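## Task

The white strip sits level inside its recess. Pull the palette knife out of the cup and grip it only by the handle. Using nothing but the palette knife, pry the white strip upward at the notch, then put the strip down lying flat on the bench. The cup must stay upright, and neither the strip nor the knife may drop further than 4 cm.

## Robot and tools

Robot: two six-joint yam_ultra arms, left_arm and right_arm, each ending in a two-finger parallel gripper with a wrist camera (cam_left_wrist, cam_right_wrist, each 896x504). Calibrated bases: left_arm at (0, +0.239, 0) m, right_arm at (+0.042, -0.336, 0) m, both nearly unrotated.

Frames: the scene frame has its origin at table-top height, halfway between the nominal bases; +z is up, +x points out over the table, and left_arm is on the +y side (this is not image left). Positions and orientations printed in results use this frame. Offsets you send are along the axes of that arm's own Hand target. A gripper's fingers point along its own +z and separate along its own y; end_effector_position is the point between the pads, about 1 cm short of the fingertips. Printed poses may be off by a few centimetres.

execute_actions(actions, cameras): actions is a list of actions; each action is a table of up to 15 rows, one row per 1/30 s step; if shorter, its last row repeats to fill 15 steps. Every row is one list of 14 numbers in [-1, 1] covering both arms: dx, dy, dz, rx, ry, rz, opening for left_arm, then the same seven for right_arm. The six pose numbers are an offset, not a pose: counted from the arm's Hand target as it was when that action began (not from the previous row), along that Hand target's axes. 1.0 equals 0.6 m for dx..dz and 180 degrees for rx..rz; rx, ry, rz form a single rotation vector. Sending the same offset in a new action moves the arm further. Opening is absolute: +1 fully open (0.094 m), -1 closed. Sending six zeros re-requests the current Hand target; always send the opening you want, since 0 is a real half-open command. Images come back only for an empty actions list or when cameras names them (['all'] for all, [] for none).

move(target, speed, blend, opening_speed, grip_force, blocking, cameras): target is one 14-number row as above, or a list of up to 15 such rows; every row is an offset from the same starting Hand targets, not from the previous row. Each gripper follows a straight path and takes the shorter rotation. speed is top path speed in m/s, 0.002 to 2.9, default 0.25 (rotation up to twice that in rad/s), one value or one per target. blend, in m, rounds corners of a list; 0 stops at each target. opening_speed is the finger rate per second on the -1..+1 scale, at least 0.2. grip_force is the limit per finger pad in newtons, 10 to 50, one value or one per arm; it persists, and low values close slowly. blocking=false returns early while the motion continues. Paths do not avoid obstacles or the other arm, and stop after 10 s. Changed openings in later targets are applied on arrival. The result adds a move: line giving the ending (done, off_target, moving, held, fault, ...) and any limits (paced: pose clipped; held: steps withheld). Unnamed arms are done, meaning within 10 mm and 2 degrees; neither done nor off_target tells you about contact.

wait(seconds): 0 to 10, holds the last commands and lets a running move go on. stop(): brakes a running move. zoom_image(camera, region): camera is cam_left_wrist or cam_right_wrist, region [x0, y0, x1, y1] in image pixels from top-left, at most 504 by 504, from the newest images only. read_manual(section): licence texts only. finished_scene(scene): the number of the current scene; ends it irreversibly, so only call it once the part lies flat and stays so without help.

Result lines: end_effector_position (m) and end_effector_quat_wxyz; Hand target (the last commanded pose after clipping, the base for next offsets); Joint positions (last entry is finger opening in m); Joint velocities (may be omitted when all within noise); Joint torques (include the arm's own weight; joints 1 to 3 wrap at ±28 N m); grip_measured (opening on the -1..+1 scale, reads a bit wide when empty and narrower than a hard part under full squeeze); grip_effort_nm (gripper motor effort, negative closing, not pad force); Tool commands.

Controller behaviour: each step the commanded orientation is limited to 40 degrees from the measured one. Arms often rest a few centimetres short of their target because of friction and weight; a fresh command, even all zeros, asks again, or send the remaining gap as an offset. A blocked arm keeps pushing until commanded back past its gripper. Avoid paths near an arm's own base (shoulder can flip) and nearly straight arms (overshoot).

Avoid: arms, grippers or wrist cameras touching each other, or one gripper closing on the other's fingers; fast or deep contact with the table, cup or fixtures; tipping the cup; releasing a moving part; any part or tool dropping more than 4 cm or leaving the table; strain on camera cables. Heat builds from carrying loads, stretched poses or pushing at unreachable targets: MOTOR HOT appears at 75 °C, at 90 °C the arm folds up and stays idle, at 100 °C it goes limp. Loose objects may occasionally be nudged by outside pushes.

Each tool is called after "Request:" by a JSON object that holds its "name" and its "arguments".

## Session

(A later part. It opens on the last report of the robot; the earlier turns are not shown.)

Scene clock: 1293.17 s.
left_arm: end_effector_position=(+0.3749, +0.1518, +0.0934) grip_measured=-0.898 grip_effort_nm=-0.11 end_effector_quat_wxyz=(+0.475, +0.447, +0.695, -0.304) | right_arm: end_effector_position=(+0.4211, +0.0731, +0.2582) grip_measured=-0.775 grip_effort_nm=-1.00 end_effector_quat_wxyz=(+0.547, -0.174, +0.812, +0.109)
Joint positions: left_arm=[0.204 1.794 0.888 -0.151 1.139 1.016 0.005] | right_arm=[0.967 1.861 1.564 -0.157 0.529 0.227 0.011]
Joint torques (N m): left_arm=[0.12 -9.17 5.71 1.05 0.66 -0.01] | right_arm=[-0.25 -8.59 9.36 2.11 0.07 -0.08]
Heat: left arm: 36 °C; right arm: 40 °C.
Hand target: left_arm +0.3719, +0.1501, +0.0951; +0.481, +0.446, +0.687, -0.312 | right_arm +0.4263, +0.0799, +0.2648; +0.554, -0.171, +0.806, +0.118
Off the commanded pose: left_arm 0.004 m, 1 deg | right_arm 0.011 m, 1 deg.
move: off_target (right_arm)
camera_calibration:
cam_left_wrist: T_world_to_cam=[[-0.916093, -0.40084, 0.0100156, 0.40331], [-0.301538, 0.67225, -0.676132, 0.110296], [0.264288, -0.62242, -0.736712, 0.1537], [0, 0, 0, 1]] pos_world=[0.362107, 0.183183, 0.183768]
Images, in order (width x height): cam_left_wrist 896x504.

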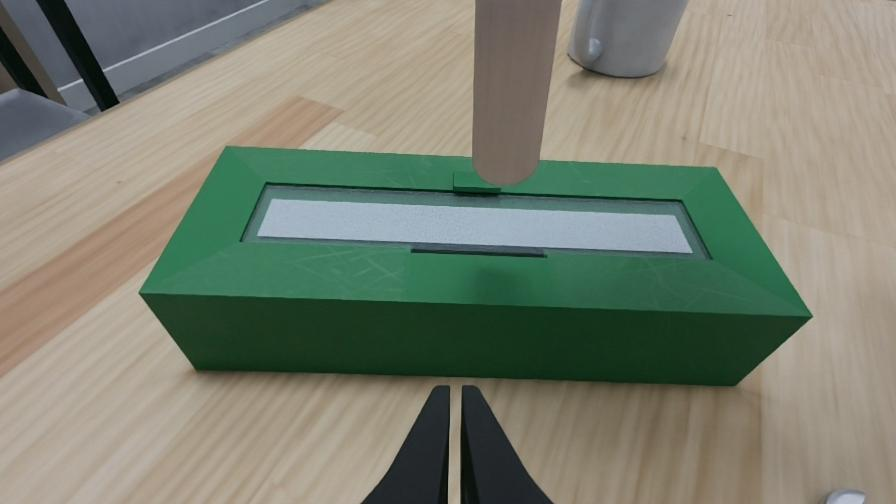

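Request:
{"name": "move", "arguments": {"target": [0,0,0,0,0,0,-0.9,0.0295,0.0227,0.0115,0.0104,-0.0167,-0.0258,-1], "speed": 0.08, "cameras": ["cam_left_wrist"]}}

Request:
{"name": "zoom_image", "arguments": {"camera": "cam_left_wrist", "region": [390, 150, 590, 300]}}

Request:
{"name": "zoom_image", "arguments": {"camera": "cam_left_wrist", "region": [420, 0, 620, 200]}}

Scene clock: 1331.70 s.
left_arm: end_effector_position=(+0.3749, +0.1518, +0.0934) grip_measured=-0.898 grip_effort_nm=-0.11 end_effector_quat_wxyz=(+0.475, +0.447, +0.695, -0.304) | right_arm: end_effector_position=(+0.4204, +0.0903, +0.2623) grip_measured=-0.775 grip_effort_nm=-1.00 end_effector_quat_wxyz=(+0.587, -0.186, +0.782, +0.097)
Joint positions: left_arm=[0.204 1.794 0.888 -0.151 1.139 1.016 0.005] | right_arm=[1.001 1.897 1.543 -0.006 0.59 0.137 0.011]
Joint torques (N m): left_arm=[0.13 -9.22 5.71 1.03 0.66 -0.01] | right_arm=[0.31 -8.76 5.65 2.12 0.28 -0.07]
Heat: left arm: 33 °C; right arm: 42 °C.
Hand target: left_arm +0.3719, +0.1501, +0.0951; +0.481, +0.446, +0.687, -0.312 | right_arm +0.4208, +0.0924, +0.2459; +0.582, -0.192, +0.786, +0.087
Off the commanded pose: left_arm 0.004 m, 1 deg | right_arm 0.017 m, 2 deg.
move: off_target (right_arm)
camera_calibration:
cam_left_wrist: T_world_to_cam=[[-0.916093, -0.40084, 0.0100156, 0.40331], [-0.301538, 0.67225, -0.676132, 0.110296], [0.264288, -0.62242, -0.736712, 0.1537], [0, 0, 0, 1]] pos_world=[0.362107, 0.183183, 0.183768]
Images, in order (width x height): cam_left_wrist 896x504.

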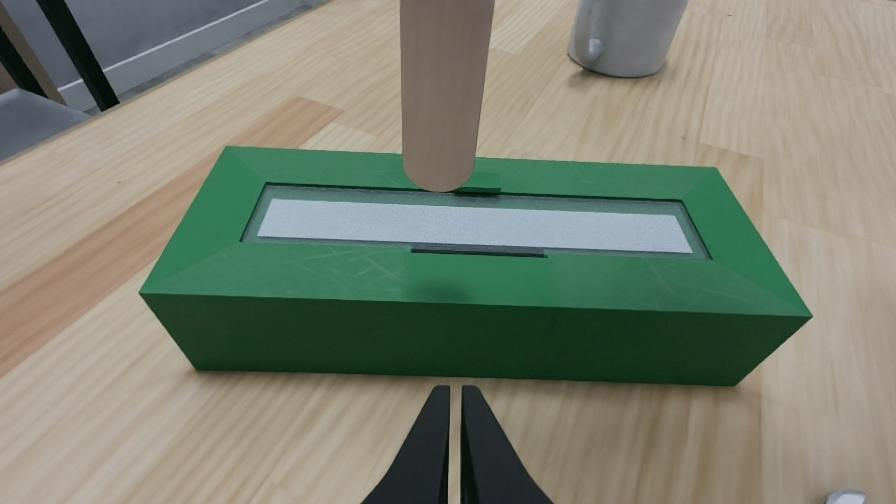

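Scaled by 2.520.

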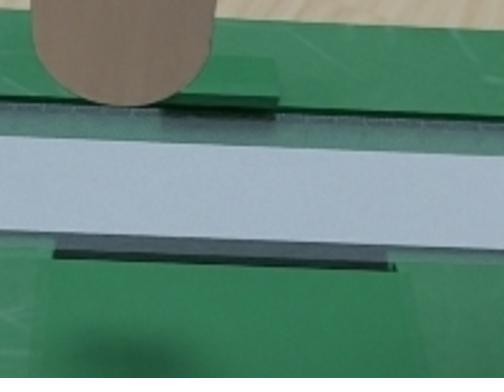

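Scaled by 2.520.

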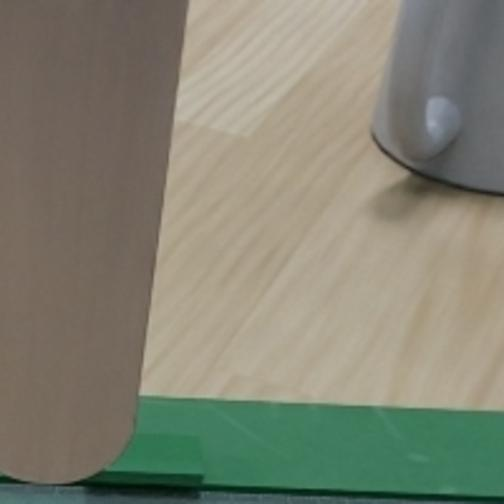

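Request:
{"name": "move", "arguments": {"target": [0,0,0,0,0,0,-0.9,0.0145,-0.0138,-0.0083,0,0.0128,0,-1], "speed": 0.05, "cameras": ["cam_left_wrist"]}}

Request:
{"name": "zoom_image", "arguments": {"camera": "cam_left_wrist", "region": [390, 150, 590, 300]}}

Scene clock: 1361.10 s.
left_arm: end_effector_position=(+0.3749, +0.1518, +0.0934) grip_measured=-0.898 grip_effort_nm=-0.11 end_effector_quat_wxyz=(+0.475, +0.447, +0.695, -0.304) | right_arm: end_effector_position=(+0.4184, +0.0869, +0.2483) grip_measured=-0.775 grip_effort_nm=-1.00 end_effector_quat_wxyz=(+0.575, -0.192, +0.790, +0.088)
Joint positions: left_arm=[0.204 1.794 0.888 -0.151 1.139 1.016 0.005] | right_arm=[1.001 1.897 1.519 -0.021 0.591 0.143 0.011]
Joint torques (N m): left_arm=[0.16 -9.2 5.7 1.05 0.65 -0.02] | right_arm=[-0.44 -11.22 5.59 1.79 0.12 0.07]
Heat: left arm: 33 °C; right arm: 44 °C.
Hand target: left_arm +0.3719, +0.1501, +0.0951; +0.481, +0.446, +0.687, -0.312 | right_arm +0.4176, +0.0813, +0.2399; +0.566, -0.193, +0.797, +0.083
Off the commanded pose: left_arm 0.004 m, 1 deg | right_arm 0.010 m, 1 deg.
move: done
camera_calibration:
cam_left_wrist: T_world_to_cam=[[-0.916093, -0.40084, 0.0100156, 0.40331], [-0.301538, 0.67225, -0.676132, 0.110296], [0.264288, -0.62242, -0.736712, 0.1537], [0, 0, 0, 1]] pos_world=[0.362107, 0.183183, 0.183768]
Images, in order (width x height): cam_left_wrist 896x504.

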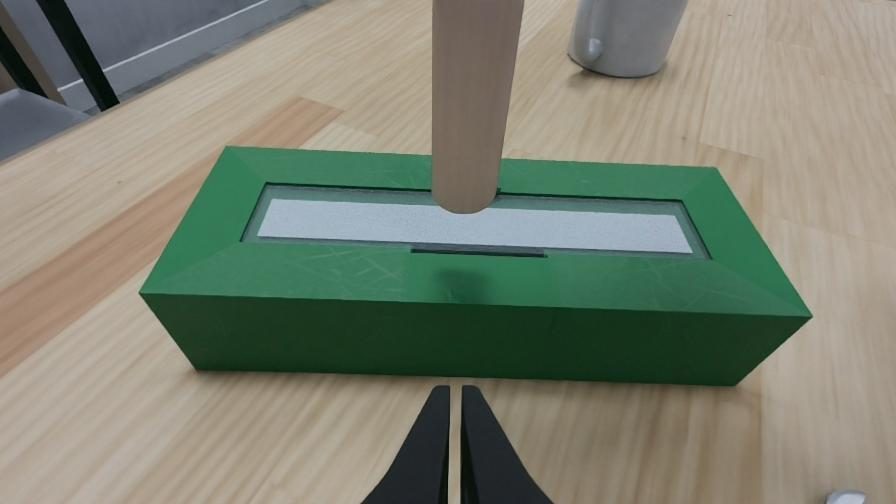

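Scaled by 2.520.

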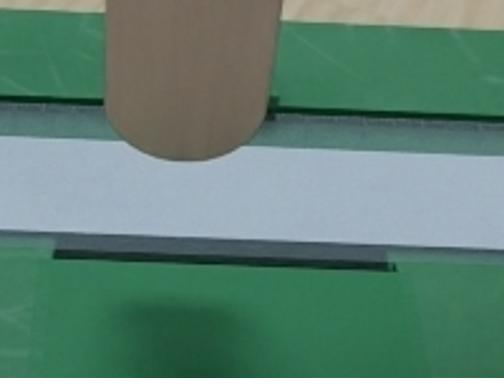

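Request:
{"name": "move", "arguments": {"target": [0,0,0,0,0,0,-0.9,0.0240,-0.0045,-0.0012,0,0,0,-1], "speed": 0.04, "cameras": ["cam_left_wrist"]}}

Request:
{"name": "zoom_image", "arguments": {"camera": "cam_left_wrist", "region": [390, 180, 570, 300]}}

Scene clock: 1378.47 s.
left_arm: end_effector_position=(+0.3749, +0.1518, +0.0934) grip_measured=-0.898 grip_effort_nm=-0.11 end_effector_quat_wxyz=(+0.475, +0.447, +0.695, -0.304) | right_arm: end_effector_position=(+0.4146, +0.0807, +0.2218) grip_measured=-0.775 grip_effort_nm=-1.00 end_effector_quat_wxyz=(+0.562, -0.202, +0.799, +0.075)
Joint positions: left_arm=[0.204 1.794 0.888 -0.151 1.139 1.016 0.005] | right_arm=[1.001 1.897 1.449 0.003 0.591 0.145 0.011]
Joint torques (N m): left_arm=[0.16 -9.22 5.7 1.05 0.64 -0.01] | right_arm=[-0.44 -12.66 5.24 2.1 0.13 0.06]
Heat: left arm: 33 °C; right arm: 42 °C.
Hand target: left_arm +0.3719, +0.1501, +0.0951; +0.481, +0.446, +0.687, -0.312 | right_arm +0.4139, +0.0756, +0.2271; +0.566, -0.193, +0.797, +0.083
Off the commanded pose: left_arm 0.004 m, 1 deg | right_arm 0.007 m, 1 deg.
move: done
camera_calibration:
cam_left_wrist: T_world_to_cam=[[-0.916093, -0.40084, 0.0100156, 0.40331], [-0.301538, 0.67225, -0.676132, 0.110296], [0.264288, -0.62242, -0.736712, 0.1537], [0, 0, 0, 1]] pos_world=[0.362107, 0.183183, 0.183768]
Images, in order (width x height): cam_left_wrist 896x504.

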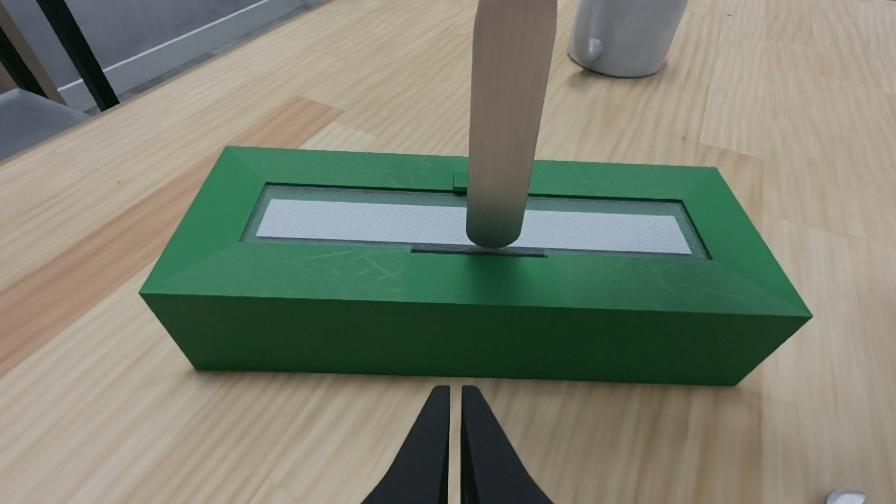

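Scaled by 2.800.

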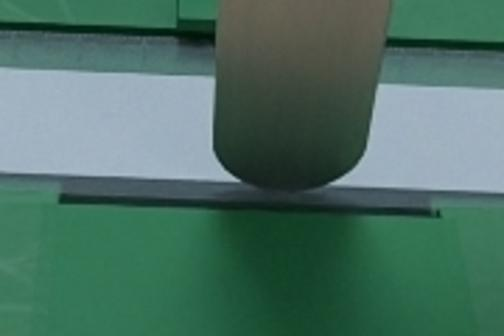

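Request:
{"name": "move", "arguments": {"target": [0,0,0,0,0,0,-0.9,-0.0078,0.0075,0.0005,0,0,0,-1], "speed": 0.04, "cameras": ["cam_left_wrist"]}}

Request:
{"name": "zoom_image", "arguments": {"camera": "cam_left_wrist", "region": [390, 180, 570, 300]}}

Scene clock: 1398.27 s.
left_arm: end_effector_position=(+0.3749, +0.1518, +0.0934) grip_measured=-0.898 grip_effort_nm=-0.11 end_effector_quat_wxyz=(+0.475, +0.447, +0.695, -0.304) | right_arm: end_effector_position=(+0.4146, +0.0805, +0.2216) grip_measured=-0.775 grip_effort_nm=-1.00 end_effector_quat_wxyz=(+0.562, -0.202, +0.799, +0.075)
Joint positions: left_arm=[0.204 1.794 0.888 -0.151 1.139 1.016 0.005] | right_arm=[1.001 1.897 1.449 0.003 0.591 0.145 0.011]
Joint torques (N m): left_arm=[0.16 -9.17 5.76 1.04 0.65 -0.01] | right_arm=[0.13 -11.51 7.54 1.88 0.19 0.09]
Heat: left arm: 32 °C; right arm: 42 °C.
Hand target: left_arm +0.3719, +0.1501, +0.0951; +0.481, +0.446, +0.687, -0.312 | right_arm +0.4137, +0.0807, +0.2308; +0.566, -0.193, +0.797, +0.083
Off the commanded pose: left_arm 0.004 m, 1 deg | right_arm 0.009 m, 1 deg.
move: done
camera_calibration:
cam_left_wrist: T_world_to_cam=[[-0.916093, -0.40084, 0.0100156, 0.40331], [-0.301538, 0.67225, -0.676132, 0.110296], [0.264288, -0.62242, -0.736712, 0.1537], [0, 0, 0, 1]] pos_world=[0.362107, 0.183183, 0.183768]
Images, in order (width x height): cam_left_wrist 896x504.

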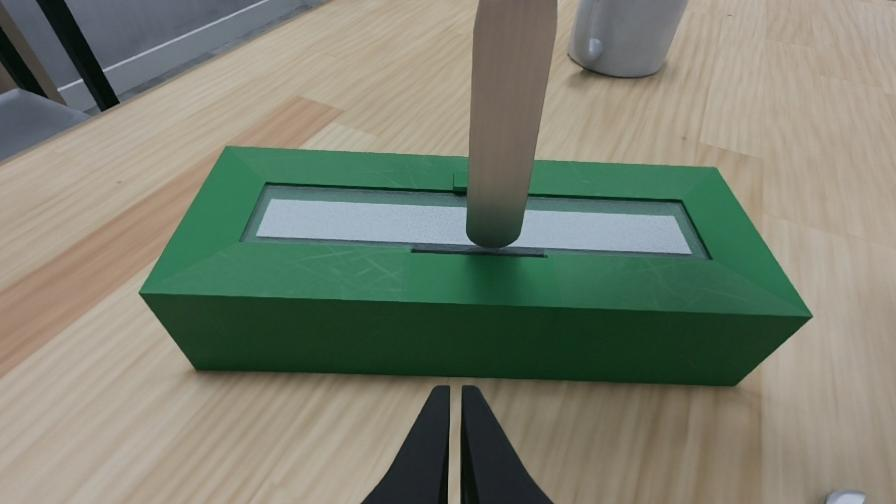

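Scaled by 2.800.

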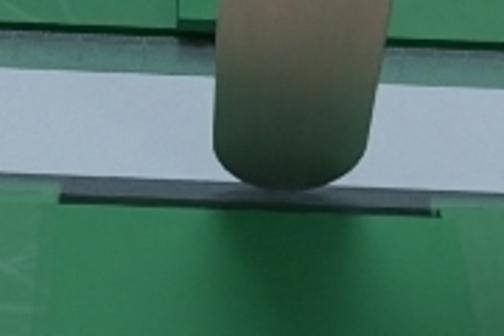

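Request:
{"name": "move", "arguments": {"target": [0.0403,-0.0037,0.0208,0,-0.1111,0,-0.9,0,0,0,0,0,0,-1], "speed": 0.15, "cameras": ["cam_left_wrist"]}}

Request:
{"name": "zoom_image", "arguments": {"camera": "cam_left_wrist", "region": [370, 200, 570, 310]}}

Scene clock: 1417.17 s.
left_arm: end_effector_position=(+0.3724, +0.1455, +0.0709) grip_measured=-0.898 grip_effort_nm=-0.11 end_effector_quat_wxyz=(+0.580, +0.382, +0.602, -0.394) | right_arm: end_effector_position=(+0.4146, +0.0805, +0.2216) grip_measured=-0.775 grip_effort_nm=-1.00 end_effector_quat_wxyz=(+0.562, -0.202, +0.799, +0.075)
Joint positions: left_arm=[0.228 2.232 0.647 1.484 1.392 0.068 0.005] | right_arm=[1.001 1.897 1.449 0.003 0.591 0.145 0.011]
Joint torques (N m): left_arm=[0.08 -7.88 2.95 1.92 -0.02 -0.01] | right_arm=[0.13 -11.51 7.54 1.88 0.19 0.09]
Heat: left arm: 32 °C; right arm: 41 °C.
Hand target: left_arm +0.3712, +0.1460, +0.0681; +0.593, +0.385, +0.593, -0.385 | right_arm +0.4137, +0.0807, +0.2308; +0.566, -0.193, +0.797, +0.083
Off the commanded pose: left_arm 0.003 m, 2 deg | right_arm 0.009 m, 1 deg.
move: done
camera_calibration:
cam_left_wrist: T_world_to_cam=[[-0.924799, -0.378735, 0.0361356, 0.396872], [-0.202243, 0.408935, -0.889871, 0.115033], [0.322248, -0.83026, -0.45478, 0.12251], [0, 0, 0, 1]] pos_world=[0.350812, 0.204984, 0.143739]
Images, in order (width x height): cam_left_wrist 896x504.

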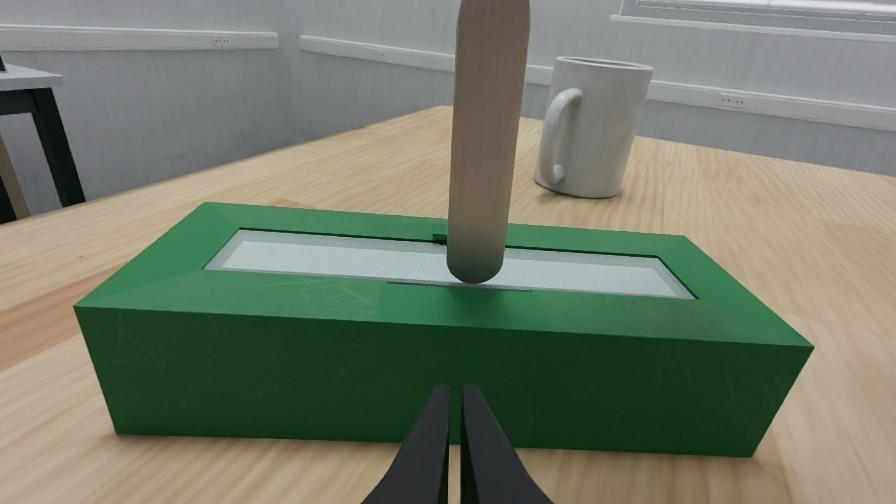

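Scaled by 2.520.

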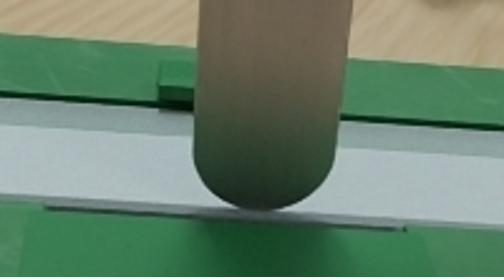

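Request:
{"name": "move", "arguments": {"target": [0.0248,0.0012,-0.0237,0,0.1111,0,-0.9,-0.0292,0.0108,-0.0107,0,0,0,-1], "speed": 0.15, "cameras": ["cam_left_wrist"]}}

Request:
{"name": "zoom_image", "arguments": {"camera": "cam_left_wrist", "region": [390, 180, 570, 300]}}

Scene clock: 1448.00 s.
left_arm: end_effector_position=(+0.3620, +0.1598, +0.0433) grip_measured=-0.898 grip_effort_nm=-0.11 end_effector_quat_wxyz=(+0.473, +0.436, +0.697, -0.316) | right_arm: end_effector_position=(+0.4113, +0.0860, +0.2358) grip_measured=-0.775 grip_effort_nm=-1.00 end_effector_quat_wxyz=(+0.560, -0.203, +0.800, +0.077)
Joint positions: left_arm=[0.242 1.928 0.803 -0.009 1.171 1.072 0.005] | right_arm=[1.013 1.897 1.51 -0.064 0.596 0.155 0.011]
Joint torques (N m): left_arm=[-0.29 -11.1 7.39 0.58 0.53 0.12] | right_arm=[0.49 -10.92 9.25 1.76 0.31 0.06]
Heat: left arm: 36 °C; right arm: 40 °C.
Hand target: left_arm +0.3660, +0.1592, +0.0532; +0.481, +0.446, +0.687, -0.312 | right_arm +0.4105, +0.0882, +0.2489; +0.566, -0.193, +0.797, +0.083
Off the commanded pose: left_arm 0.011 m, 2 deg | right_arm 0.013 m, 1 deg.
move: off_target (left_arm, right_arm)
camera_calibration:
cam_left_wrist: T_world_to_cam=[[-0.914072, -0.403525, 0.0405017, 0.393539], [-0.319441, 0.654856, -0.684924, 0.0767883], [0.249861, -0.639007, -0.727488, 0.132653], [0, 0, 0, 1]] pos_world=[0.351107, 0.193284, 0.133159]
Images, in order (width x height): cam_left_wrist 896x504.

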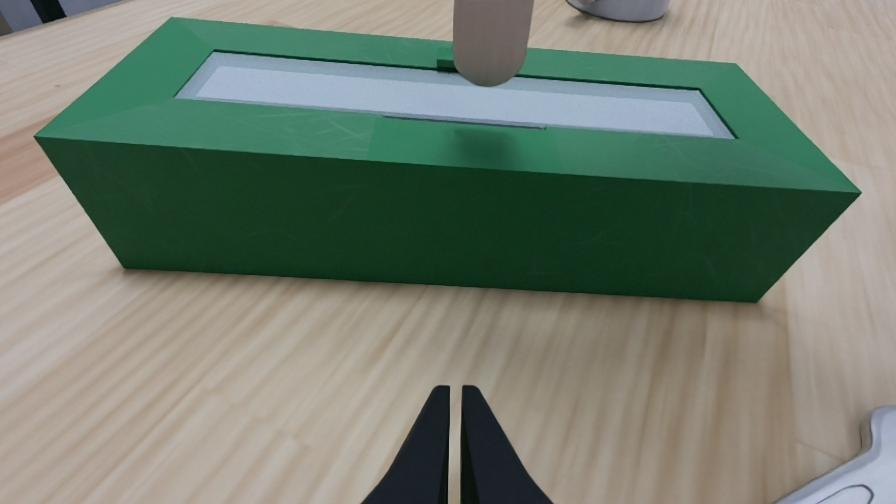

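Scaled by 2.800.

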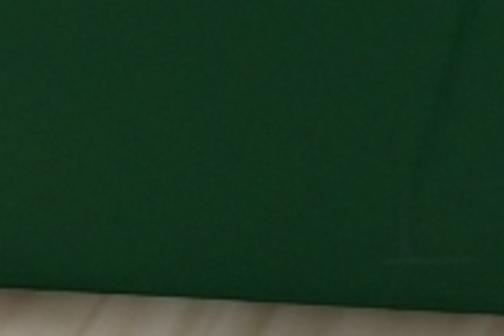

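Request:
{"name": "move", "arguments": {"target": [-0.0717,0.0028,-0.0070,0,0,0,-0.9,0.0020,-0.0124,-0.0010,0,0,0,-1], "speed": 0.08, "cameras": ["cam_left_wrist"]}}

Request:
{"name": "zoom_image", "arguments": {"camera": "cam_left_wrist", "region": [390, 180, 570, 300]}}

Scene clock: 1464.50 s.
left_arm: end_effector_position=(+0.3689, +0.1519, +0.0808) grip_measured=-0.898 grip_effort_nm=-0.11 end_effector_quat_wxyz=(+0.472, +0.438, +0.697, -0.315) | right_arm: end_effector_position=(+0.4113, +0.0860, +0.2358) grip_measured=-0.775 grip_effort_nm=-1.00 end_effector_quat_wxyz=(+0.560, -0.203, +0.800, +0.077)
Joint positions: left_arm=[0.212 1.821 0.853 -0.109 1.156 1.012 0.005] | right_arm=[1.013 1.897 1.51 -0.064 0.596 0.155 0.011]
Joint torques (N m): left_arm=[-0.54 -11.86 8.18 0.69 0.52 -0.01] | right_arm=[-0.59 -12.62 7.2 1.86 0.18 0.01]
Heat: left arm: 33 °C; right arm: 40 °C.
Hand target: left_arm +0.3720, +0.1501, +0.0951; +0.481, +0.446, +0.687, -0.312 | right_arm +0.4126, +0.0809, +0.2486; +0.566, -0.193, +0.797, +0.083
Off the commanded pose: left_arm 0.015 m, 2 deg | right_arm 0.014 m, 1 deg.
move: off_target (left_arm, right_arm)
camera_calibration:
cam_left_wrist: T_world_to_cam=[[-0.915355, -0.400924, 0.0372183, 0.395506], [-0.315934, 0.657845, -0.683685, 0.107931], [0.249622, -0.637573, -0.728827, 0.153108], [0, 0, 0, 1]] pos_world=[0.357908, 0.185184, 0.17066]
Images, in order (width x height): cam_left_wrist 896x504.

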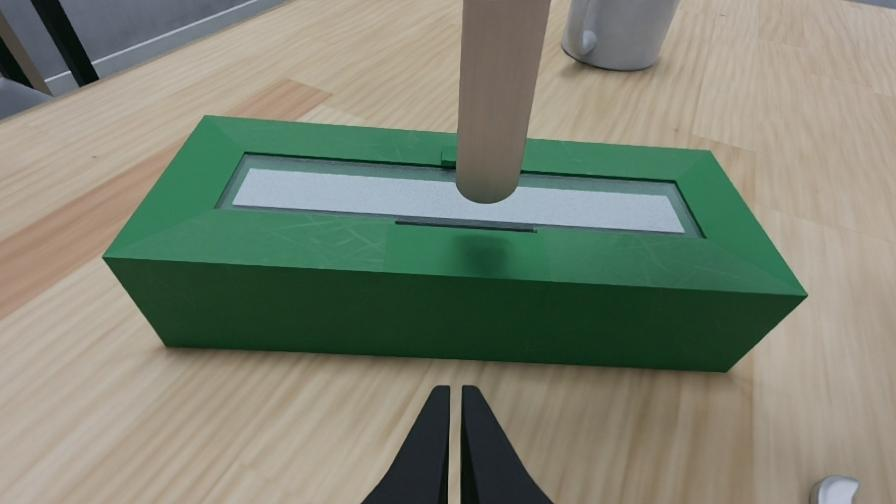

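Scaled by 2.800.

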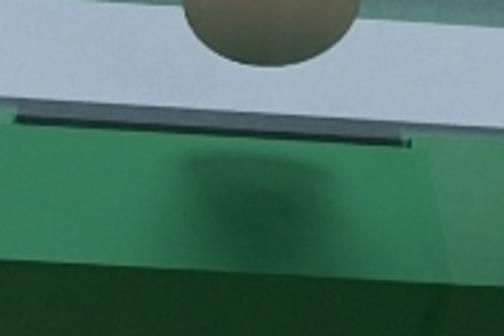

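Request:
{"name": "move", "arguments": {"target": [0,0,0,0,0,0,-0.9,0.0008,-0.0058,-0.0005,0,0,0,-1], "speed": 0.05}}

Scene clock: 1474.53 s.
left_arm: end_effector_position=(+0.3687, +0.1519, +0.0806) grip_measured=-0.898 grip_effort_nm=-0.11 end_effector_quat_wxyz=(+0.472, +0.438, +0.697, -0.316) | right_arm: end_effector_position=(+0.4130, +0.0844, +0.2358) grip_measured=-0.775 grip_effort_nm=-1.00 end_effector_quat_wxyz=(+0.560, -0.201, +0.800, +0.076)
Joint positions: left_arm=[0.212 1.821 0.853 -0.11 1.156 1.012 0.005] | right_arm=[1.009 1.897 1.51 -0.064 0.596 0.155 0.011]
Joint torques (N m): left_arm=[-0.57 -11.86 8.21 0.67 0.51 -0.01] | right_arm=[-0.77 -13.41 6.35 1.91 0.11 -0.03]
Heat: left arm: 33 °C; right arm: 40 °C.
Hand target: left_arm +0.3720, +0.1501, +0.0951; +0.481, +0.446, +0.687, -0.312 | right_arm +0.4137, +0.0775, +0.2486; +0.566, -0.193, +0.797, +0.083
Off the commanded pose: left_arm 0.015 m, 2 deg | right_arm 0.014 m, 1 deg.
move: off_target (left_arm, right_arm)

Request:
{"name": "move", "arguments": {"target": [0,0,0,0,0,0,-0.9,0.0004,-0.0030,-0.0002,0,0,0,-1], "speed": 0.05}}

Scene clock: 1478.87 s.
left_arm: end_effector_position=(+0.3687, +0.1519, +0.0806) grip_measured=-0.898 grip_effort_nm=-0.11 end_effector_quat_wxyz=(+0.472, +0.438, +0.697, -0.316) | right_arm: end_effector_position=(+0.4154, +0.0824, +0.2358) grip_measured=-0.775 grip_effort_nm=-1.00 end_effector_quat_wxyz=(+0.560, -0.199, +0.801, +0.075)
Joint positions: left_arm=[0.212 1.821 0.853 -0.11 1.156 1.012 0.005] | right_arm=[1.003 1.897 1.51 -0.064 0.595 0.155 0.011]
Joint torques (N m): left_arm=[-0.55 -11.92 8.21 0.66 0.52 0] | right_arm=[-0.61 -13.81 5.96 1.94 0.11 -0.05]
Heat: left arm: 33 °C; right arm: 40 °C.
Hand target: left_arm +0.3720, +0.1501, +0.0951; +0.481, +0.446, +0.687, -0.312 | right_arm +0.4142, +0.0758, +0.2485; +0.566, -0.193, +0.797, +0.083
Off the commanded pose: left_arm 0.015 m, 2 deg | right_arm 0.014 m, 1 deg.
move: off_target (left_arm, right_arm)

Request:
{"name": "wait", "arguments": {"seconds": 0.1, "cameras": ["cam_left_wrist"]}}

Request:
{"name": "zoom_image", "arguments": {"camera": "cam_left_wrist", "region": [390, 150, 570, 270]}}

Scene clock: 1484.53 s.
left_arm: end_effector_position=(+0.3687, +0.1519, +0.0806) grip_measured=-0.898 grip_effort_nm=-0.11 end_effector_quat_wxyz=(+0.472, +0.438, +0.697, -0.316) | right_arm: end_effector_position=(+0.4153, +0.0825, +0.2358) grip_measured=-0.775 grip_effort_nm=-1.00 end_effector_quat_wxyz=(+0.560, -0.199, +0.801, +0.075)
Joint positions: left_arm=[0.212 1.821 0.853 -0.11 1.156 1.012 0.005] | right_arm=[1.003 1.897 1.51 -0.064 0.594 0.155 0.011]
Joint torques (N m): left_arm=[-0.58 -11.85 8.23 0.68 0.52 0] | right_arm=[-0.58 -13.79 5.94 1.93 0.09 -0.04]
Heat: left arm: 33 °C; right arm: 40 °C.
Hand target: left_arm +0.3720, +0.1501, +0.0951; +0.481, +0.446, +0.687, -0.312 | right_arm +0.4142, +0.0758, +0.2485; +0.566, -0.193, +0.797, +0.083
Tool commands: left_gripper/opening=-0.9 right_gripper/opening=-1.0
Off the commanded pose: left_arm 0.015 m, 2 deg | right_arm 0.014 m, 1 deg.
wait: 0.10 s; at rest from the start
camera_calibration:
cam_left_wrist: T_world_to_cam=[[-0.915228, -0.401123, 0.0381912, 0.395335], [-0.316832, 0.65785, -0.683265, 0.108111], [0.248949, -0.637443, -0.729171, 0.153311], [0, 0, 0, 1]] pos_world=[0.357908, 0.185184, 0.17056]
Images, in order (width x height): cam_left_wrist 896x504.

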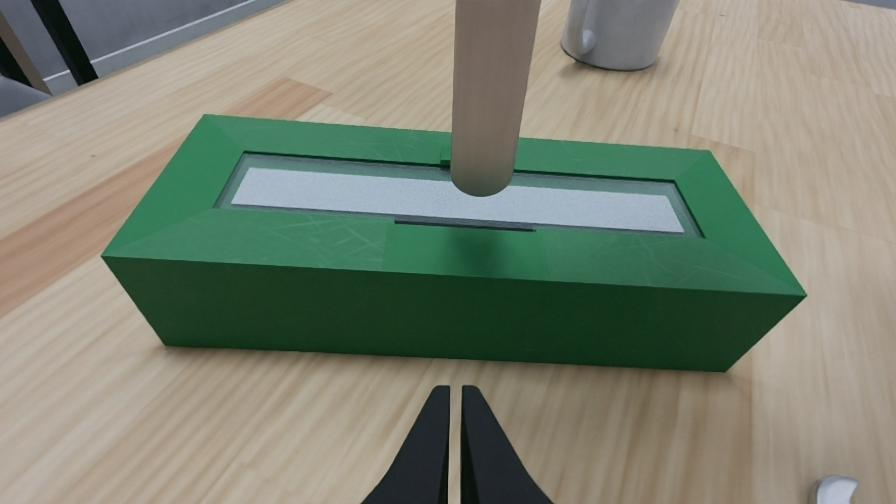

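Scaled by 2.800.

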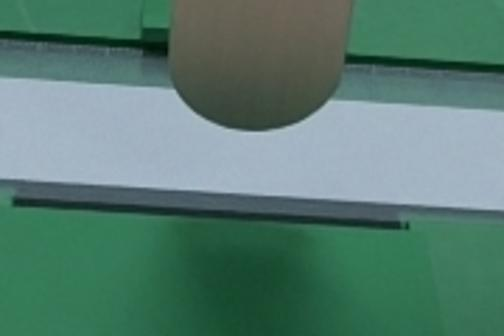

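Request:
{"name": "move", "arguments": {"target": [0,0,0,0,0,0,-0.9,0.0343,0.0042,0.0126,0,0,0,-1], "speed": 0.04, "cameras": ["cam_left_wrist"]}}

Request:
{"name": "zoom_image", "arguments": {"camera": "cam_left_wrist", "region": [390, 150, 570, 270]}}

Scene clock: 1511.80 s.
left_arm: end_effector_position=(+0.3687, +0.1519, +0.0806) grip_measured=-0.898 grip_effort_nm=-0.11 end_effector_quat_wxyz=(+0.472, +0.438, +0.697, -0.316) | right_arm: end_effector_position=(+0.4142, +0.0806, +0.2222) grip_measured=-0.775 grip_effort_nm=-1.00 end_effector_quat_wxyz=(+0.562, -0.198, +0.799, +0.077)
Joint positions: left_arm=[0.212 1.821 0.853 -0.11 1.156 1.012 0.005] | right_arm=[1.003 1.896 1.449 0.003 0.594 0.153 0.011]
Joint torques (N m): left_arm=[-0.55 -11.86 8.21 0.68 0.52 -0.01] | right_arm=[-0.47 -12.31 5.44 2.11 0.11 -0.02]
Heat: left arm: 34 °C; right arm: 40 °C.
Hand target: left_arm +0.3720, +0.1501, +0.0951; +0.481, +0.446, +0.687, -0.312 | right_arm +0.4139, +0.0764, +0.2264; +0.566, -0.193, +0.797, +0.083
Off the commanded pose: left_arm 0.015 m, 2 deg | right_arm 0.006 m, 1 deg.
move: off_target (left_arm)
camera_calibration:
cam_left_wrist: T_world_to_cam=[[-0.915228, -0.401123, 0.0381912, 0.395335], [-0.316832, 0.65785, -0.683265, 0.108111], [0.248949, -0.637443, -0.729171, 0.153311], [0, 0, 0, 1]] pos_world=[0.357908, 0.185184, 0.17056]
Images, in order (width x height): cam_left_wrist 896x504.

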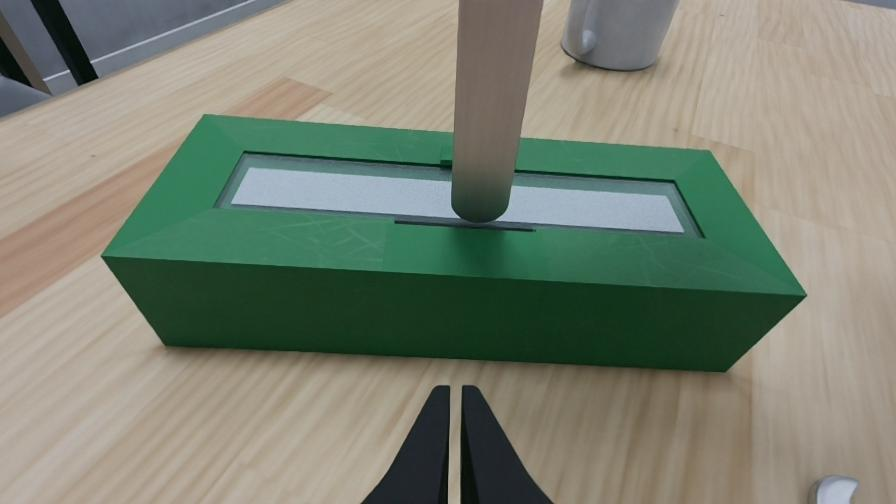

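Scaled by 2.800.

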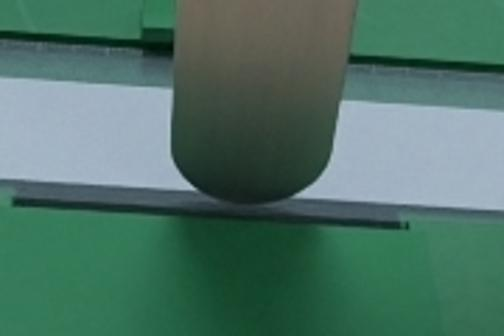

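Request:
{"name": "move", "arguments": {"target": [0,0,0,0,0,0,-0.9,-0.0011,0.0083,0.0006,0,0,0,-1], "speed": 0.03}}

Request:
{"name": "move", "arguments": {"target": [0,0,0,0,0,0,-0.9,-0.0004,0.0033,0.0002,0,0,0,-1], "speed": 0.03}}

Scene clock: 1518.53 s.
left_arm: end_effector_position=(+0.3687, +0.1519, +0.0806) grip_measured=-0.898 grip_effort_nm=-0.11 end_effector_quat_wxyz=(+0.472, +0.438, +0.697, -0.316) | right_arm: end_effector_position=(+0.4142, +0.0806, +0.2222) grip_measured=-0.775 grip_effort_nm=-1.00 end_effector_quat_wxyz=(+0.562, -0.198, +0.799, +0.077)
Joint positions: left_arm=[0.212 1.821 0.853 -0.11 1.156 1.012 0.005] | right_arm=[1.003 1.896 1.448 0.004 0.594 0.153 0.011]
Joint torques (N m): left_arm=[-0.57 -11.85 8.27 0.68 0.52 -0.01] | right_arm=[0.25 -11.21 6.54 2.01 0.2 0.03]
Heat: left arm: 34 °C; right arm: 41 °C.
Hand target: left_arm +0.3720, +0.1501, +0.0951; +0.481, +0.446, +0.687, -0.312 | right_arm +0.4124, +0.0811, +0.2264; +0.566, -0.193, +0.797, +0.083
Off the commanded pose: left_arm 0.015 m, 2 deg | right_arm 0.005 m, 1 deg.
move: off_target (left_arm)

Scene clock: 1519.23 s.
left_arm: end_effector_position=(+0.3687, +0.1519, +0.0806) grip_measured=-0.898 grip_effort_nm=-0.11 end_effector_quat_wxyz=(+0.472, +0.438, +0.697, -0.316) | right_arm: end_effector_position=(+0.4142, +0.0806, +0.2222) grip_measured=-0.775 grip_effort_nm=-1.00 end_effector_quat_wxyz=(+0.562, -0.198, +0.799, +0.077)
Joint positions: left_arm=[0.212 1.821 0.853 -0.11 1.156 1.012 0.005] | right_arm=[1.003 1.896 1.448 0.004 0.594 0.153 0.011]
Joint torques (N m): left_arm=[-0.58 -11.89 8.24 0.67 0.51 0] | right_arm=[0.57 -10.76 7.04 1.99 0.22 0.04]
Heat: left arm: 34 °C; right arm: 41 °C.
Hand target: left_arm +0.3720, +0.1501, +0.0951; +0.481, +0.446, +0.687, -0.312 | right_arm +0.4118, +0.0830, +0.2264; +0.566, -0.193, +0.797, +0.083
Off the commanded pose: left_arm 0.015 m, 2 deg | right_arm 0.005 m, 1 deg.
move: off_target (left_arm)

Request:
{"name": "move", "arguments": {"target": [0,0,0,0,0,0,-0.9,0.0011,0.0028,0.0007,0,0,0,-1], "speed": 0.03}}

Request:
{"name": "move", "arguments": {"target": [0,0,0,0,0,0,-0.9,0.0011,0.0028,0.0007,0,0,0,-1], "speed": 0.03}}

Scene clock: 1524.63 s.
left_arm: end_effector_position=(+0.3687, +0.1519, +0.0806) grip_measured=-0.898 grip_effort_nm=-0.11 end_effector_quat_wxyz=(+0.472, +0.438, +0.697, -0.316) | right_arm: end_effector_position=(+0.4131, +0.0815, +0.2222) grip_measured=-0.775 grip_effort_nm=-1.00 end_effector_quat_wxyz=(+0.562, -0.199, +0.799, +0.077)
Joint positions: left_arm=[0.212 1.821 0.853 -0.11 1.156 1.012 0.005] | right_arm=[1.006 1.896 1.448 0.004 0.595 0.153 0.011]
Joint torques (N m): left_arm=[-0.55 -11.88 8.21 0.68 0.51 -0.01] | right_arm=[0.58 -10.36 7.24 2 0.26 0.06]
Heat: left arm: 34 °C; right arm: 41 °C.
Hand target: left_arm +0.3720, +0.1501, +0.0951; +0.481, +0.446, +0.687, -0.312 | right_arm +0.4113, +0.0845, +0.2255; +0.566, -0.193, +0.797, +0.083
Off the commanded pose: left_arm 0.015 m, 2 deg | right_arm 0.005 m, 1 deg.
move: off_target (left_arm)

Scene clock: 1525.33 s.
left_arm: end_effector_position=(+0.3687, +0.1519, +0.0806) grip_measured=-0.898 grip_effort_nm=-0.11 end_effector_quat_wxyz=(+0.472, +0.438, +0.697, -0.316) | right_arm: end_effector_position=(+0.4114, +0.0828, +0.2222) grip_measured=-0.775 grip_effort_nm=-1.00 end_effector_quat_wxyz=(+0.562, -0.200, +0.799, +0.078)
Joint positions: left_arm=[0.212 1.821 0.853 -0.11 1.156 1.012 0.005] | right_arm=[1.01 1.896 1.448 0.004 0.596 0.154 0.011]
Joint torques (N m): left_arm=[-0.55 -11.86 8.24 0.67 0.51 -0.01] | right_arm=[0.46 -9.98 7.46 2.01 0.27 0.05]
Heat: left arm: 34 °C; right arm: 41 °C.
Hand target: left_arm +0.3720, +0.1501, +0.0951; +0.481, +0.446, +0.687, -0.312 | right_arm +0.4107, +0.0861, +0.2246; +0.566, -0.193, +0.797, +0.083
Off the commanded pose: left_arm 0.015 m, 2 deg | right_arm 0.004 m, 1 deg.
move: off_target (left_arm)

Request:
{"name": "wait", "arguments": {"seconds": 0.1, "cameras": ["cam_left_wrist"]}}

Request:
{"name": "zoom_image", "arguments": {"camera": "cam_left_wrist", "region": [420, 180, 540, 260]}}

Scene clock: 1529.27 s.
left_arm: end_effector_position=(+0.3687, +0.1519, +0.0806) grip_measured=-0.898 grip_effort_nm=-0.11 end_effector_quat_wxyz=(+0.472, +0.438, +0.697, -0.316) | right_arm: end_effector_position=(+0.4114, +0.0828, +0.2222) grip_measured=-0.775 grip_effort_nm=-1.00 end_effector_quat_wxyz=(+0.562, -0.200, +0.799, +0.078)
Joint positions: left_arm=[0.212 1.821 0.853 -0.11 1.156 1.012 0.005] | right_arm=[1.01 1.896 1.448 0.004 0.596 0.154 0.011]
Joint torques (N m): left_arm=[-0.54 -11.86 8.23 0.67 0.51 -0.01] | right_arm=[0.5 -9.96 7.46 2.01 0.27 0.07]
Heat: left arm: 35 °C; right arm: 41 °C.
Hand target: left_arm +0.3720, +0.1501, +0.0951; +0.481, +0.446, +0.687, -0.312 | right_arm +0.4107, +0.0861, +0.2246; +0.566, -0.193, +0.797, +0.083
Tool commands: left_gripper/opening=-0.9 right_gripper/opening=-1.0
Off the commanded pose: left_arm 0.015 m, 2 deg | right_arm 0.004 m, 1 deg.
wait: 0.10 s; at rest from the start
camera_calibration:
cam_left_wrist: T_world_to_cam=[[-0.915228, -0.401123, 0.0381912, 0.395335], [-0.316832, 0.65785, -0.683265, 0.108111], [0.248949, -0.637443, -0.729171, 0.153311], [0, 0, 0, 1]] pos_world=[0.357908, 0.185184, 0.17056]
Images, in order (width x height): cam_left_wrist 896x504.

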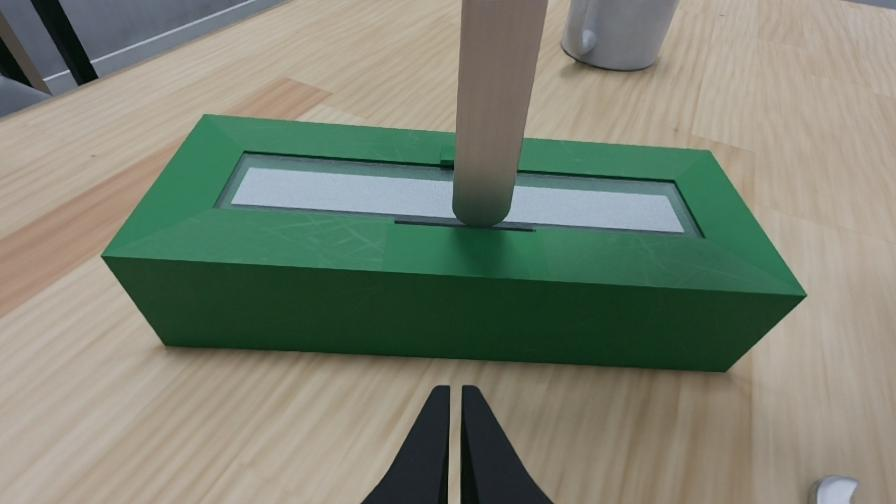

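Scaled by 4.200.

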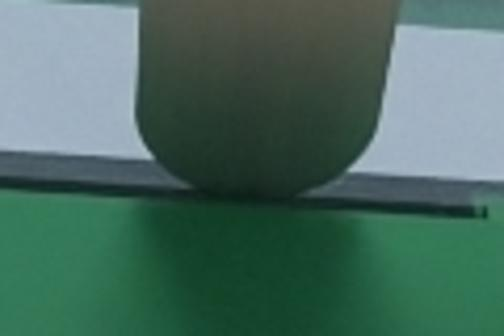

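Request:
{"name": "move", "arguments": {"target": [0,0,0,0,0,0,-0.9,0.0094,0.0009,0.0034,0,0,0,-1], "speed": 0.03, "cameras": ["cam_left_wrist"]}}

Request:
{"name": "zoom_image", "arguments": {"camera": "cam_left_wrist", "region": [420, 180, 540, 260]}}

Scene clock: 1536.67 s.
left_arm: end_effector_position=(+0.3687, +0.1519, +0.0806) grip_measured=-0.898 grip_effort_nm=-0.11 end_effector_quat_wxyz=(+0.472, +0.438, +0.697, -0.316) | right_arm: end_effector_position=(+0.4121, +0.0839, +0.2249) grip_measured=-0.775 grip_effort_nm=-1.00 end_effector_quat_wxyz=(+0.566, -0.197, +0.796, +0.082)
Joint positions: left_arm=[0.212 1.821 0.853 -0.11 1.156 1.012 0.005] | right_arm=[1.01 1.896 1.448 0.017 0.596 0.154 0.011]
Joint torques (N m): left_arm=[-0.58 -11.88 8.24 0.68 0.51 0] | right_arm=[0.51 -9.57 6.19 2.09 0.26 0.06]
Heat: left arm: 35 °C; right arm: 41 °C.
Hand target: left_arm +0.3720, +0.1501, +0.0951; +0.481, +0.446, +0.687, -0.312 | right_arm +0.4107, +0.0861, +0.2186; +0.566, -0.193, +0.797, +0.083
Off the commanded pose: left_arm 0.015 m, 2 deg | right_arm 0.007 m, 0 deg.
move: off_target (left_arm)
camera_calibration:
cam_left_wrist: T_world_to_cam=[[-0.915228, -0.401123, 0.0381912, 0.395335], [-0.316832, 0.65785, -0.683265, 0.108111], [0.248949, -0.637443, -0.729171, 0.153311], [0, 0, 0, 1]] pos_world=[0.357908, 0.185184, 0.17056]
Images, in order (width x height): cam_left_wrist 896x504.

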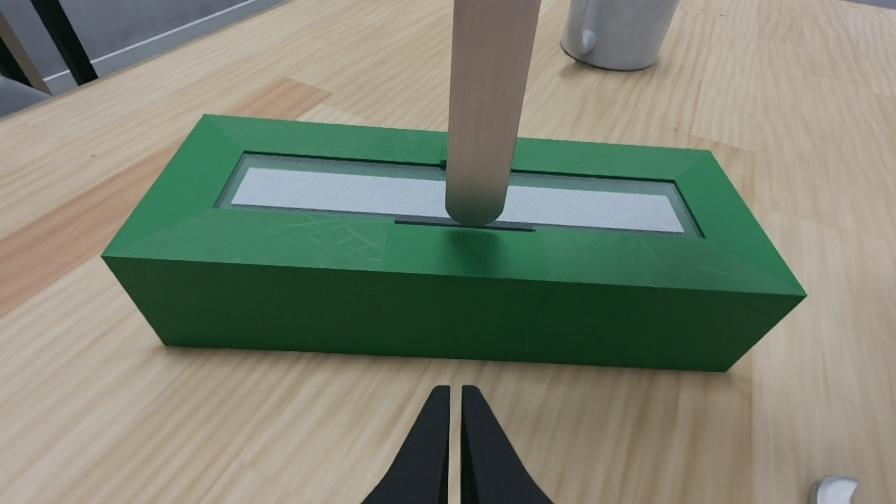

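Scaled by 4.200.

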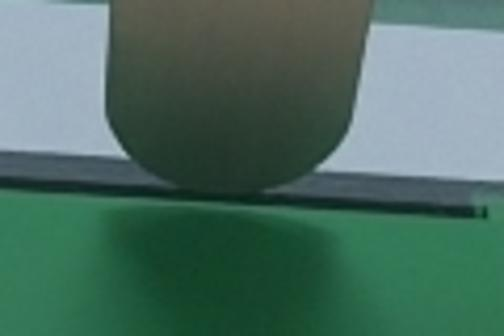

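Request:
{"name": "move", "arguments": {"target": [0,0,0,0,0,0,-0.9,0.0094,0.0009,0.0034,0,0,0,-1], "speed": 0.03, "cameras": ["cam_left_wrist"]}}

Request:
{"name": "zoom_image", "arguments": {"camera": "cam_left_wrist", "region": [420, 180, 540, 260]}}

Scene clock: 1543.23 s.
left_arm: end_effector_position=(+0.3687, +0.1519, +0.0806) grip_measured=-0.898 grip_effort_nm=-0.11 end_effector_quat_wxyz=(+0.472, +0.438, +0.697, -0.316) | right_arm: end_effector_position=(+0.4126, +0.0846, +0.2258) grip_measured=-0.775 grip_effort_nm=-1.00 end_effector_quat_wxyz=(+0.570, -0.194, +0.794, +0.086)
Joint positions: left_arm=[0.212 1.821 0.853 -0.11 1.156 1.012 0.005] | right_arm=[1.01 1.896 1.44 0.039 0.596 0.155 0.011]
Joint torques (N m): left_arm=[-0.57 -11.89 8.21 0.68 0.51 -0.01] | right_arm=[0.5 -9.16 5.53 2.11 0.26 0.06]
Heat: left arm: 35 °C; right arm: 42 °C.
Hand target: left_arm +0.3720, +0.1501, +0.0951; +0.481, +0.446, +0.687, -0.312 | right_arm +0.4107, +0.0862, +0.2127; +0.566, -0.193, +0.797, +0.083
Off the commanded pose: left_arm 0.015 m, 2 deg | right_arm 0.013 m, 1 deg.
move: off_target (left_arm, right_arm)
camera_calibration:
cam_left_wrist: T_world_to_cam=[[-0.915228, -0.401123, 0.0381912, 0.395335], [-0.316832, 0.65785, -0.683265, 0.108111], [0.248949, -0.637443, -0.729171, 0.153311], [0, 0, 0, 1]] pos_world=[0.357908, 0.185184, 0.17056]
Images, in order (width x height): cam_left_wrist 896x504.

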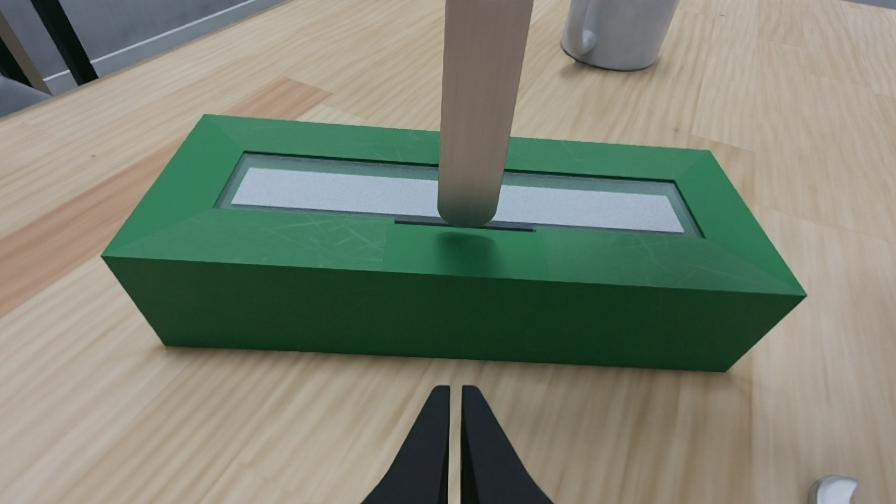

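Scaled by 4.200.

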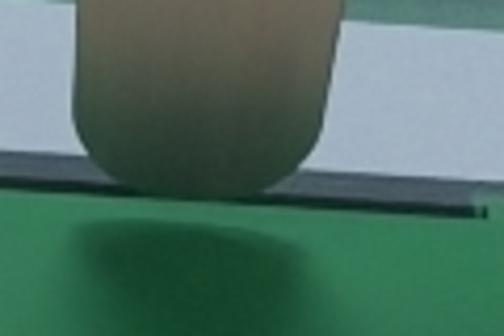

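Request:
{"name": "move", "arguments": {"target": [0,0,0,0,0,0,-0.9,-0.0592,-0.0054,-0.0219,0,0,0,-1], "speed": 0.06, "cameras": ["cam_left_wrist"]}}

Scene clock: 1566.33 s.
left_arm: end_effector_position=(+0.3687, +0.1519, +0.0806) grip_measured=-0.898 grip_effort_nm=-0.11 end_effector_quat_wxyz=(+0.472, +0.438, +0.697, -0.316) | right_arm: end_effector_position=(+0.4123, +0.0843, +0.2354) grip_measured=-0.775 grip_effort_nm=-1.00 end_effector_quat_wxyz=(+0.559, -0.202, +0.801, +0.075)
Joint positions: left_arm=[0.212 1.821 0.853 -0.11 1.156 1.012 0.005] | right_arm=[1.01 1.896 1.509 -0.068 0.596 0.155 0.011]
Joint torques (N m): left_arm=[-0.57 -11.86 8.25 0.67 0.52 -0.01] | right_arm=[0.5 -11.45 9.1 1.74 0.27 0.05]
Heat: left arm: 35 °C; right arm: 44 °C.
Hand target: left_arm +0.3720, +0.1501, +0.0951; +0.481, +0.446, +0.687, -0.312 | right_arm +0.4106, +0.0862, +0.2506; +0.566, -0.193, +0.797, +0.083
Off the commanded pose: left_arm 0.015 m, 2 deg | right_arm 0.016 m, 2 deg.
move: off_target (left_arm, right_arm)
camera_calibration:
cam_left_wrist: T_world_to_cam=[[-0.915228, -0.401123, 0.0381912, 0.395335], [-0.316832, 0.65785, -0.683265, 0.108111], [0.248949, -0.637443, -0.729171, 0.153311], [0, 0, 0, 1]] pos_world=[0.357908, 0.185184, 0.17056]
Images, in order (width x height): cam_left_wrist 896x504.

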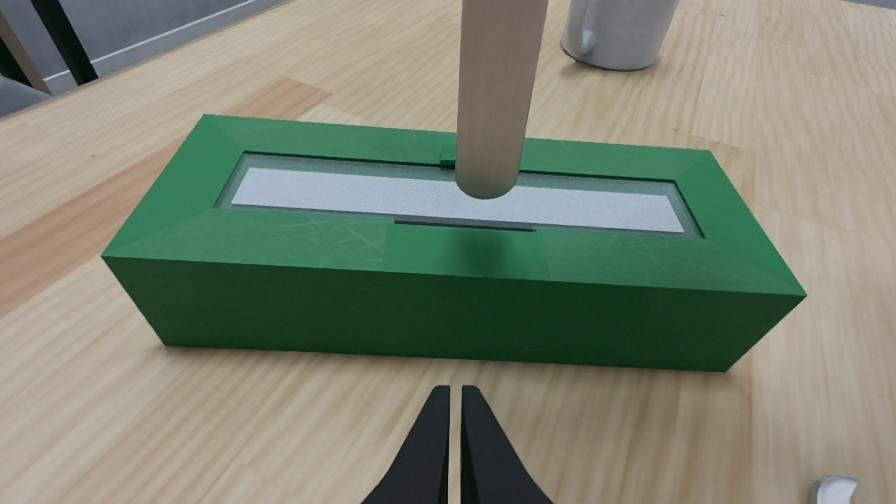

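Request:
{"name": "move", "arguments": {"target": [0,0,0,0,0,0,-0.9,0.0018,-0.0150,-0.0012,0,0,0,-1], "speed": 0.04}}

Scene clock: 1575.30 s.
left_arm: end_effector_position=(+0.3687, +0.1519, +0.0806) grip_measured=-0.898 grip_effort_nm=-0.11 end_effector_quat_wxyz=(+0.472, +0.438, +0.697, -0.316) | right_arm: end_effector_position=(+0.4136, +0.0831, +0.2353) grip_measured=-0.775 grip_effort_nm=-1.00 end_effector_quat_wxyz=(+0.559, -0.201, +0.801, +0.074)
Joint positions: left_arm=[0.212 1.821 0.853 -0.11 1.156 1.012 0.005] | right_arm=[1.007 1.896 1.509 -0.068 0.596 0.155 0.011]
Joint torques (N m): left_arm=[-0.57 -11.88 8.24 0.68 0.51 -0.02] | right_arm=[-0.58 -13.48 6.82 1.87 0.11 -0.02]
Heat: left arm: 35 °C; right arm: 43 °C.
Hand target: left_arm +0.3720, +0.1501, +0.0951; +0.481, +0.446, +0.687, -0.312 | right_arm +0.4134, +0.0775, +0.2506; +0.566, -0.193, +0.797, +0.083
Off the commanded pose: left_arm 0.015 m, 2 deg | right_arm 0.016 m, 2 deg.
move: off_target (left_arm, right_arm)

Request:
{"name": "move", "arguments": {"target": [0,0,0,0,0,0,-0.9,0.0375,0.0035,0.0138,0,0,0,-1], "speed": 0.04, "cameras": ["cam_left_wrist"]}}

Request:
{"name": "zoom_image", "arguments": {"camera": "cam_left_wrist", "region": [420, 180, 540, 260]}}

Scene clock: 1581.50 s.
left_arm: end_effector_position=(+0.3687, +0.1519, +0.0806) grip_measured=-0.898 grip_effort_nm=-0.11 end_effector_quat_wxyz=(+0.472, +0.438, +0.697, -0.316) | right_arm: end_effector_position=(+0.4127, +0.0817, +0.2227) grip_measured=-0.775 grip_effort_nm=-1.00 end_effector_quat_wxyz=(+0.562, -0.199, +0.799, +0.077)
Joint positions: left_arm=[0.212 1.821 0.853 -0.11 1.156 1.012 0.005] | right_arm=[1.007 1.896 1.451 0 0.596 0.155 0.011]
Joint torques (N m): left_arm=[-0.53 -11.89 8.23 0.67 0.52 0] | right_arm=[-0.58 -12.11 5.49 2.07 0.11 -0.02]
Heat: left arm: 35 °C; right arm: 43 °C.
Hand target: left_arm +0.3720, +0.1501, +0.0951; +0.481, +0.446, +0.687, -0.312 | right_arm +0.4133, +0.0775, +0.2265; +0.566, -0.193, +0.797, +0.083
Off the commanded pose: left_arm 0.015 m, 2 deg | right_arm 0.006 m, 1 deg.
move: off_target (left_arm)
camera_calibration:
cam_left_wrist: T_world_to_cam=[[-0.915228, -0.401123, 0.0381912, 0.395335], [-0.316832, 0.65785, -0.683265, 0.108111], [0.248949, -0.637443, -0.729171, 0.153311], [0, 0, 0, 1]] pos_world=[0.357908, 0.185184, 0.17056]
Images, in order (width x height): cam_left_wrist 896x504.

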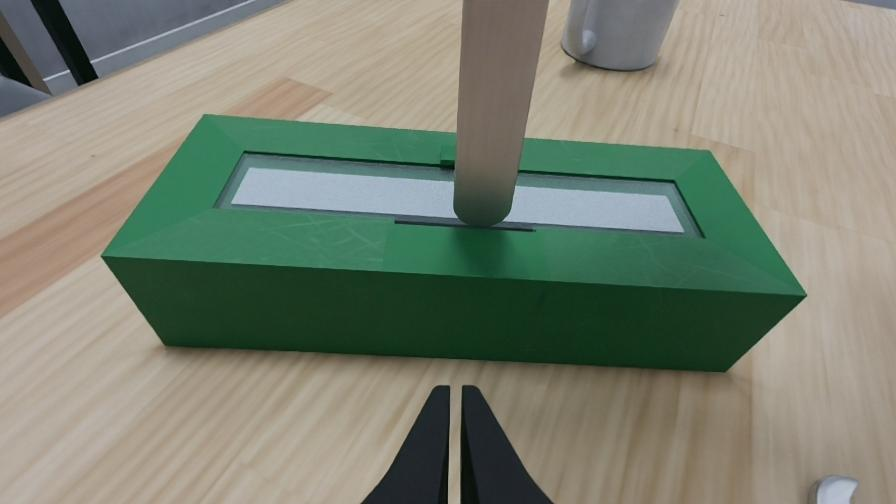

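Scaled by 4.200.

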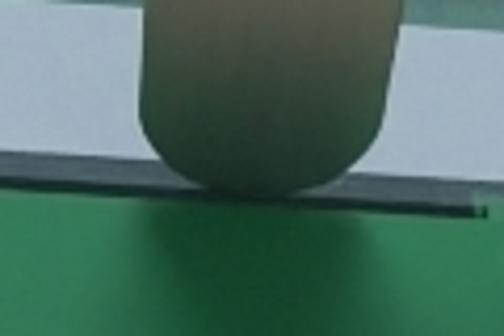

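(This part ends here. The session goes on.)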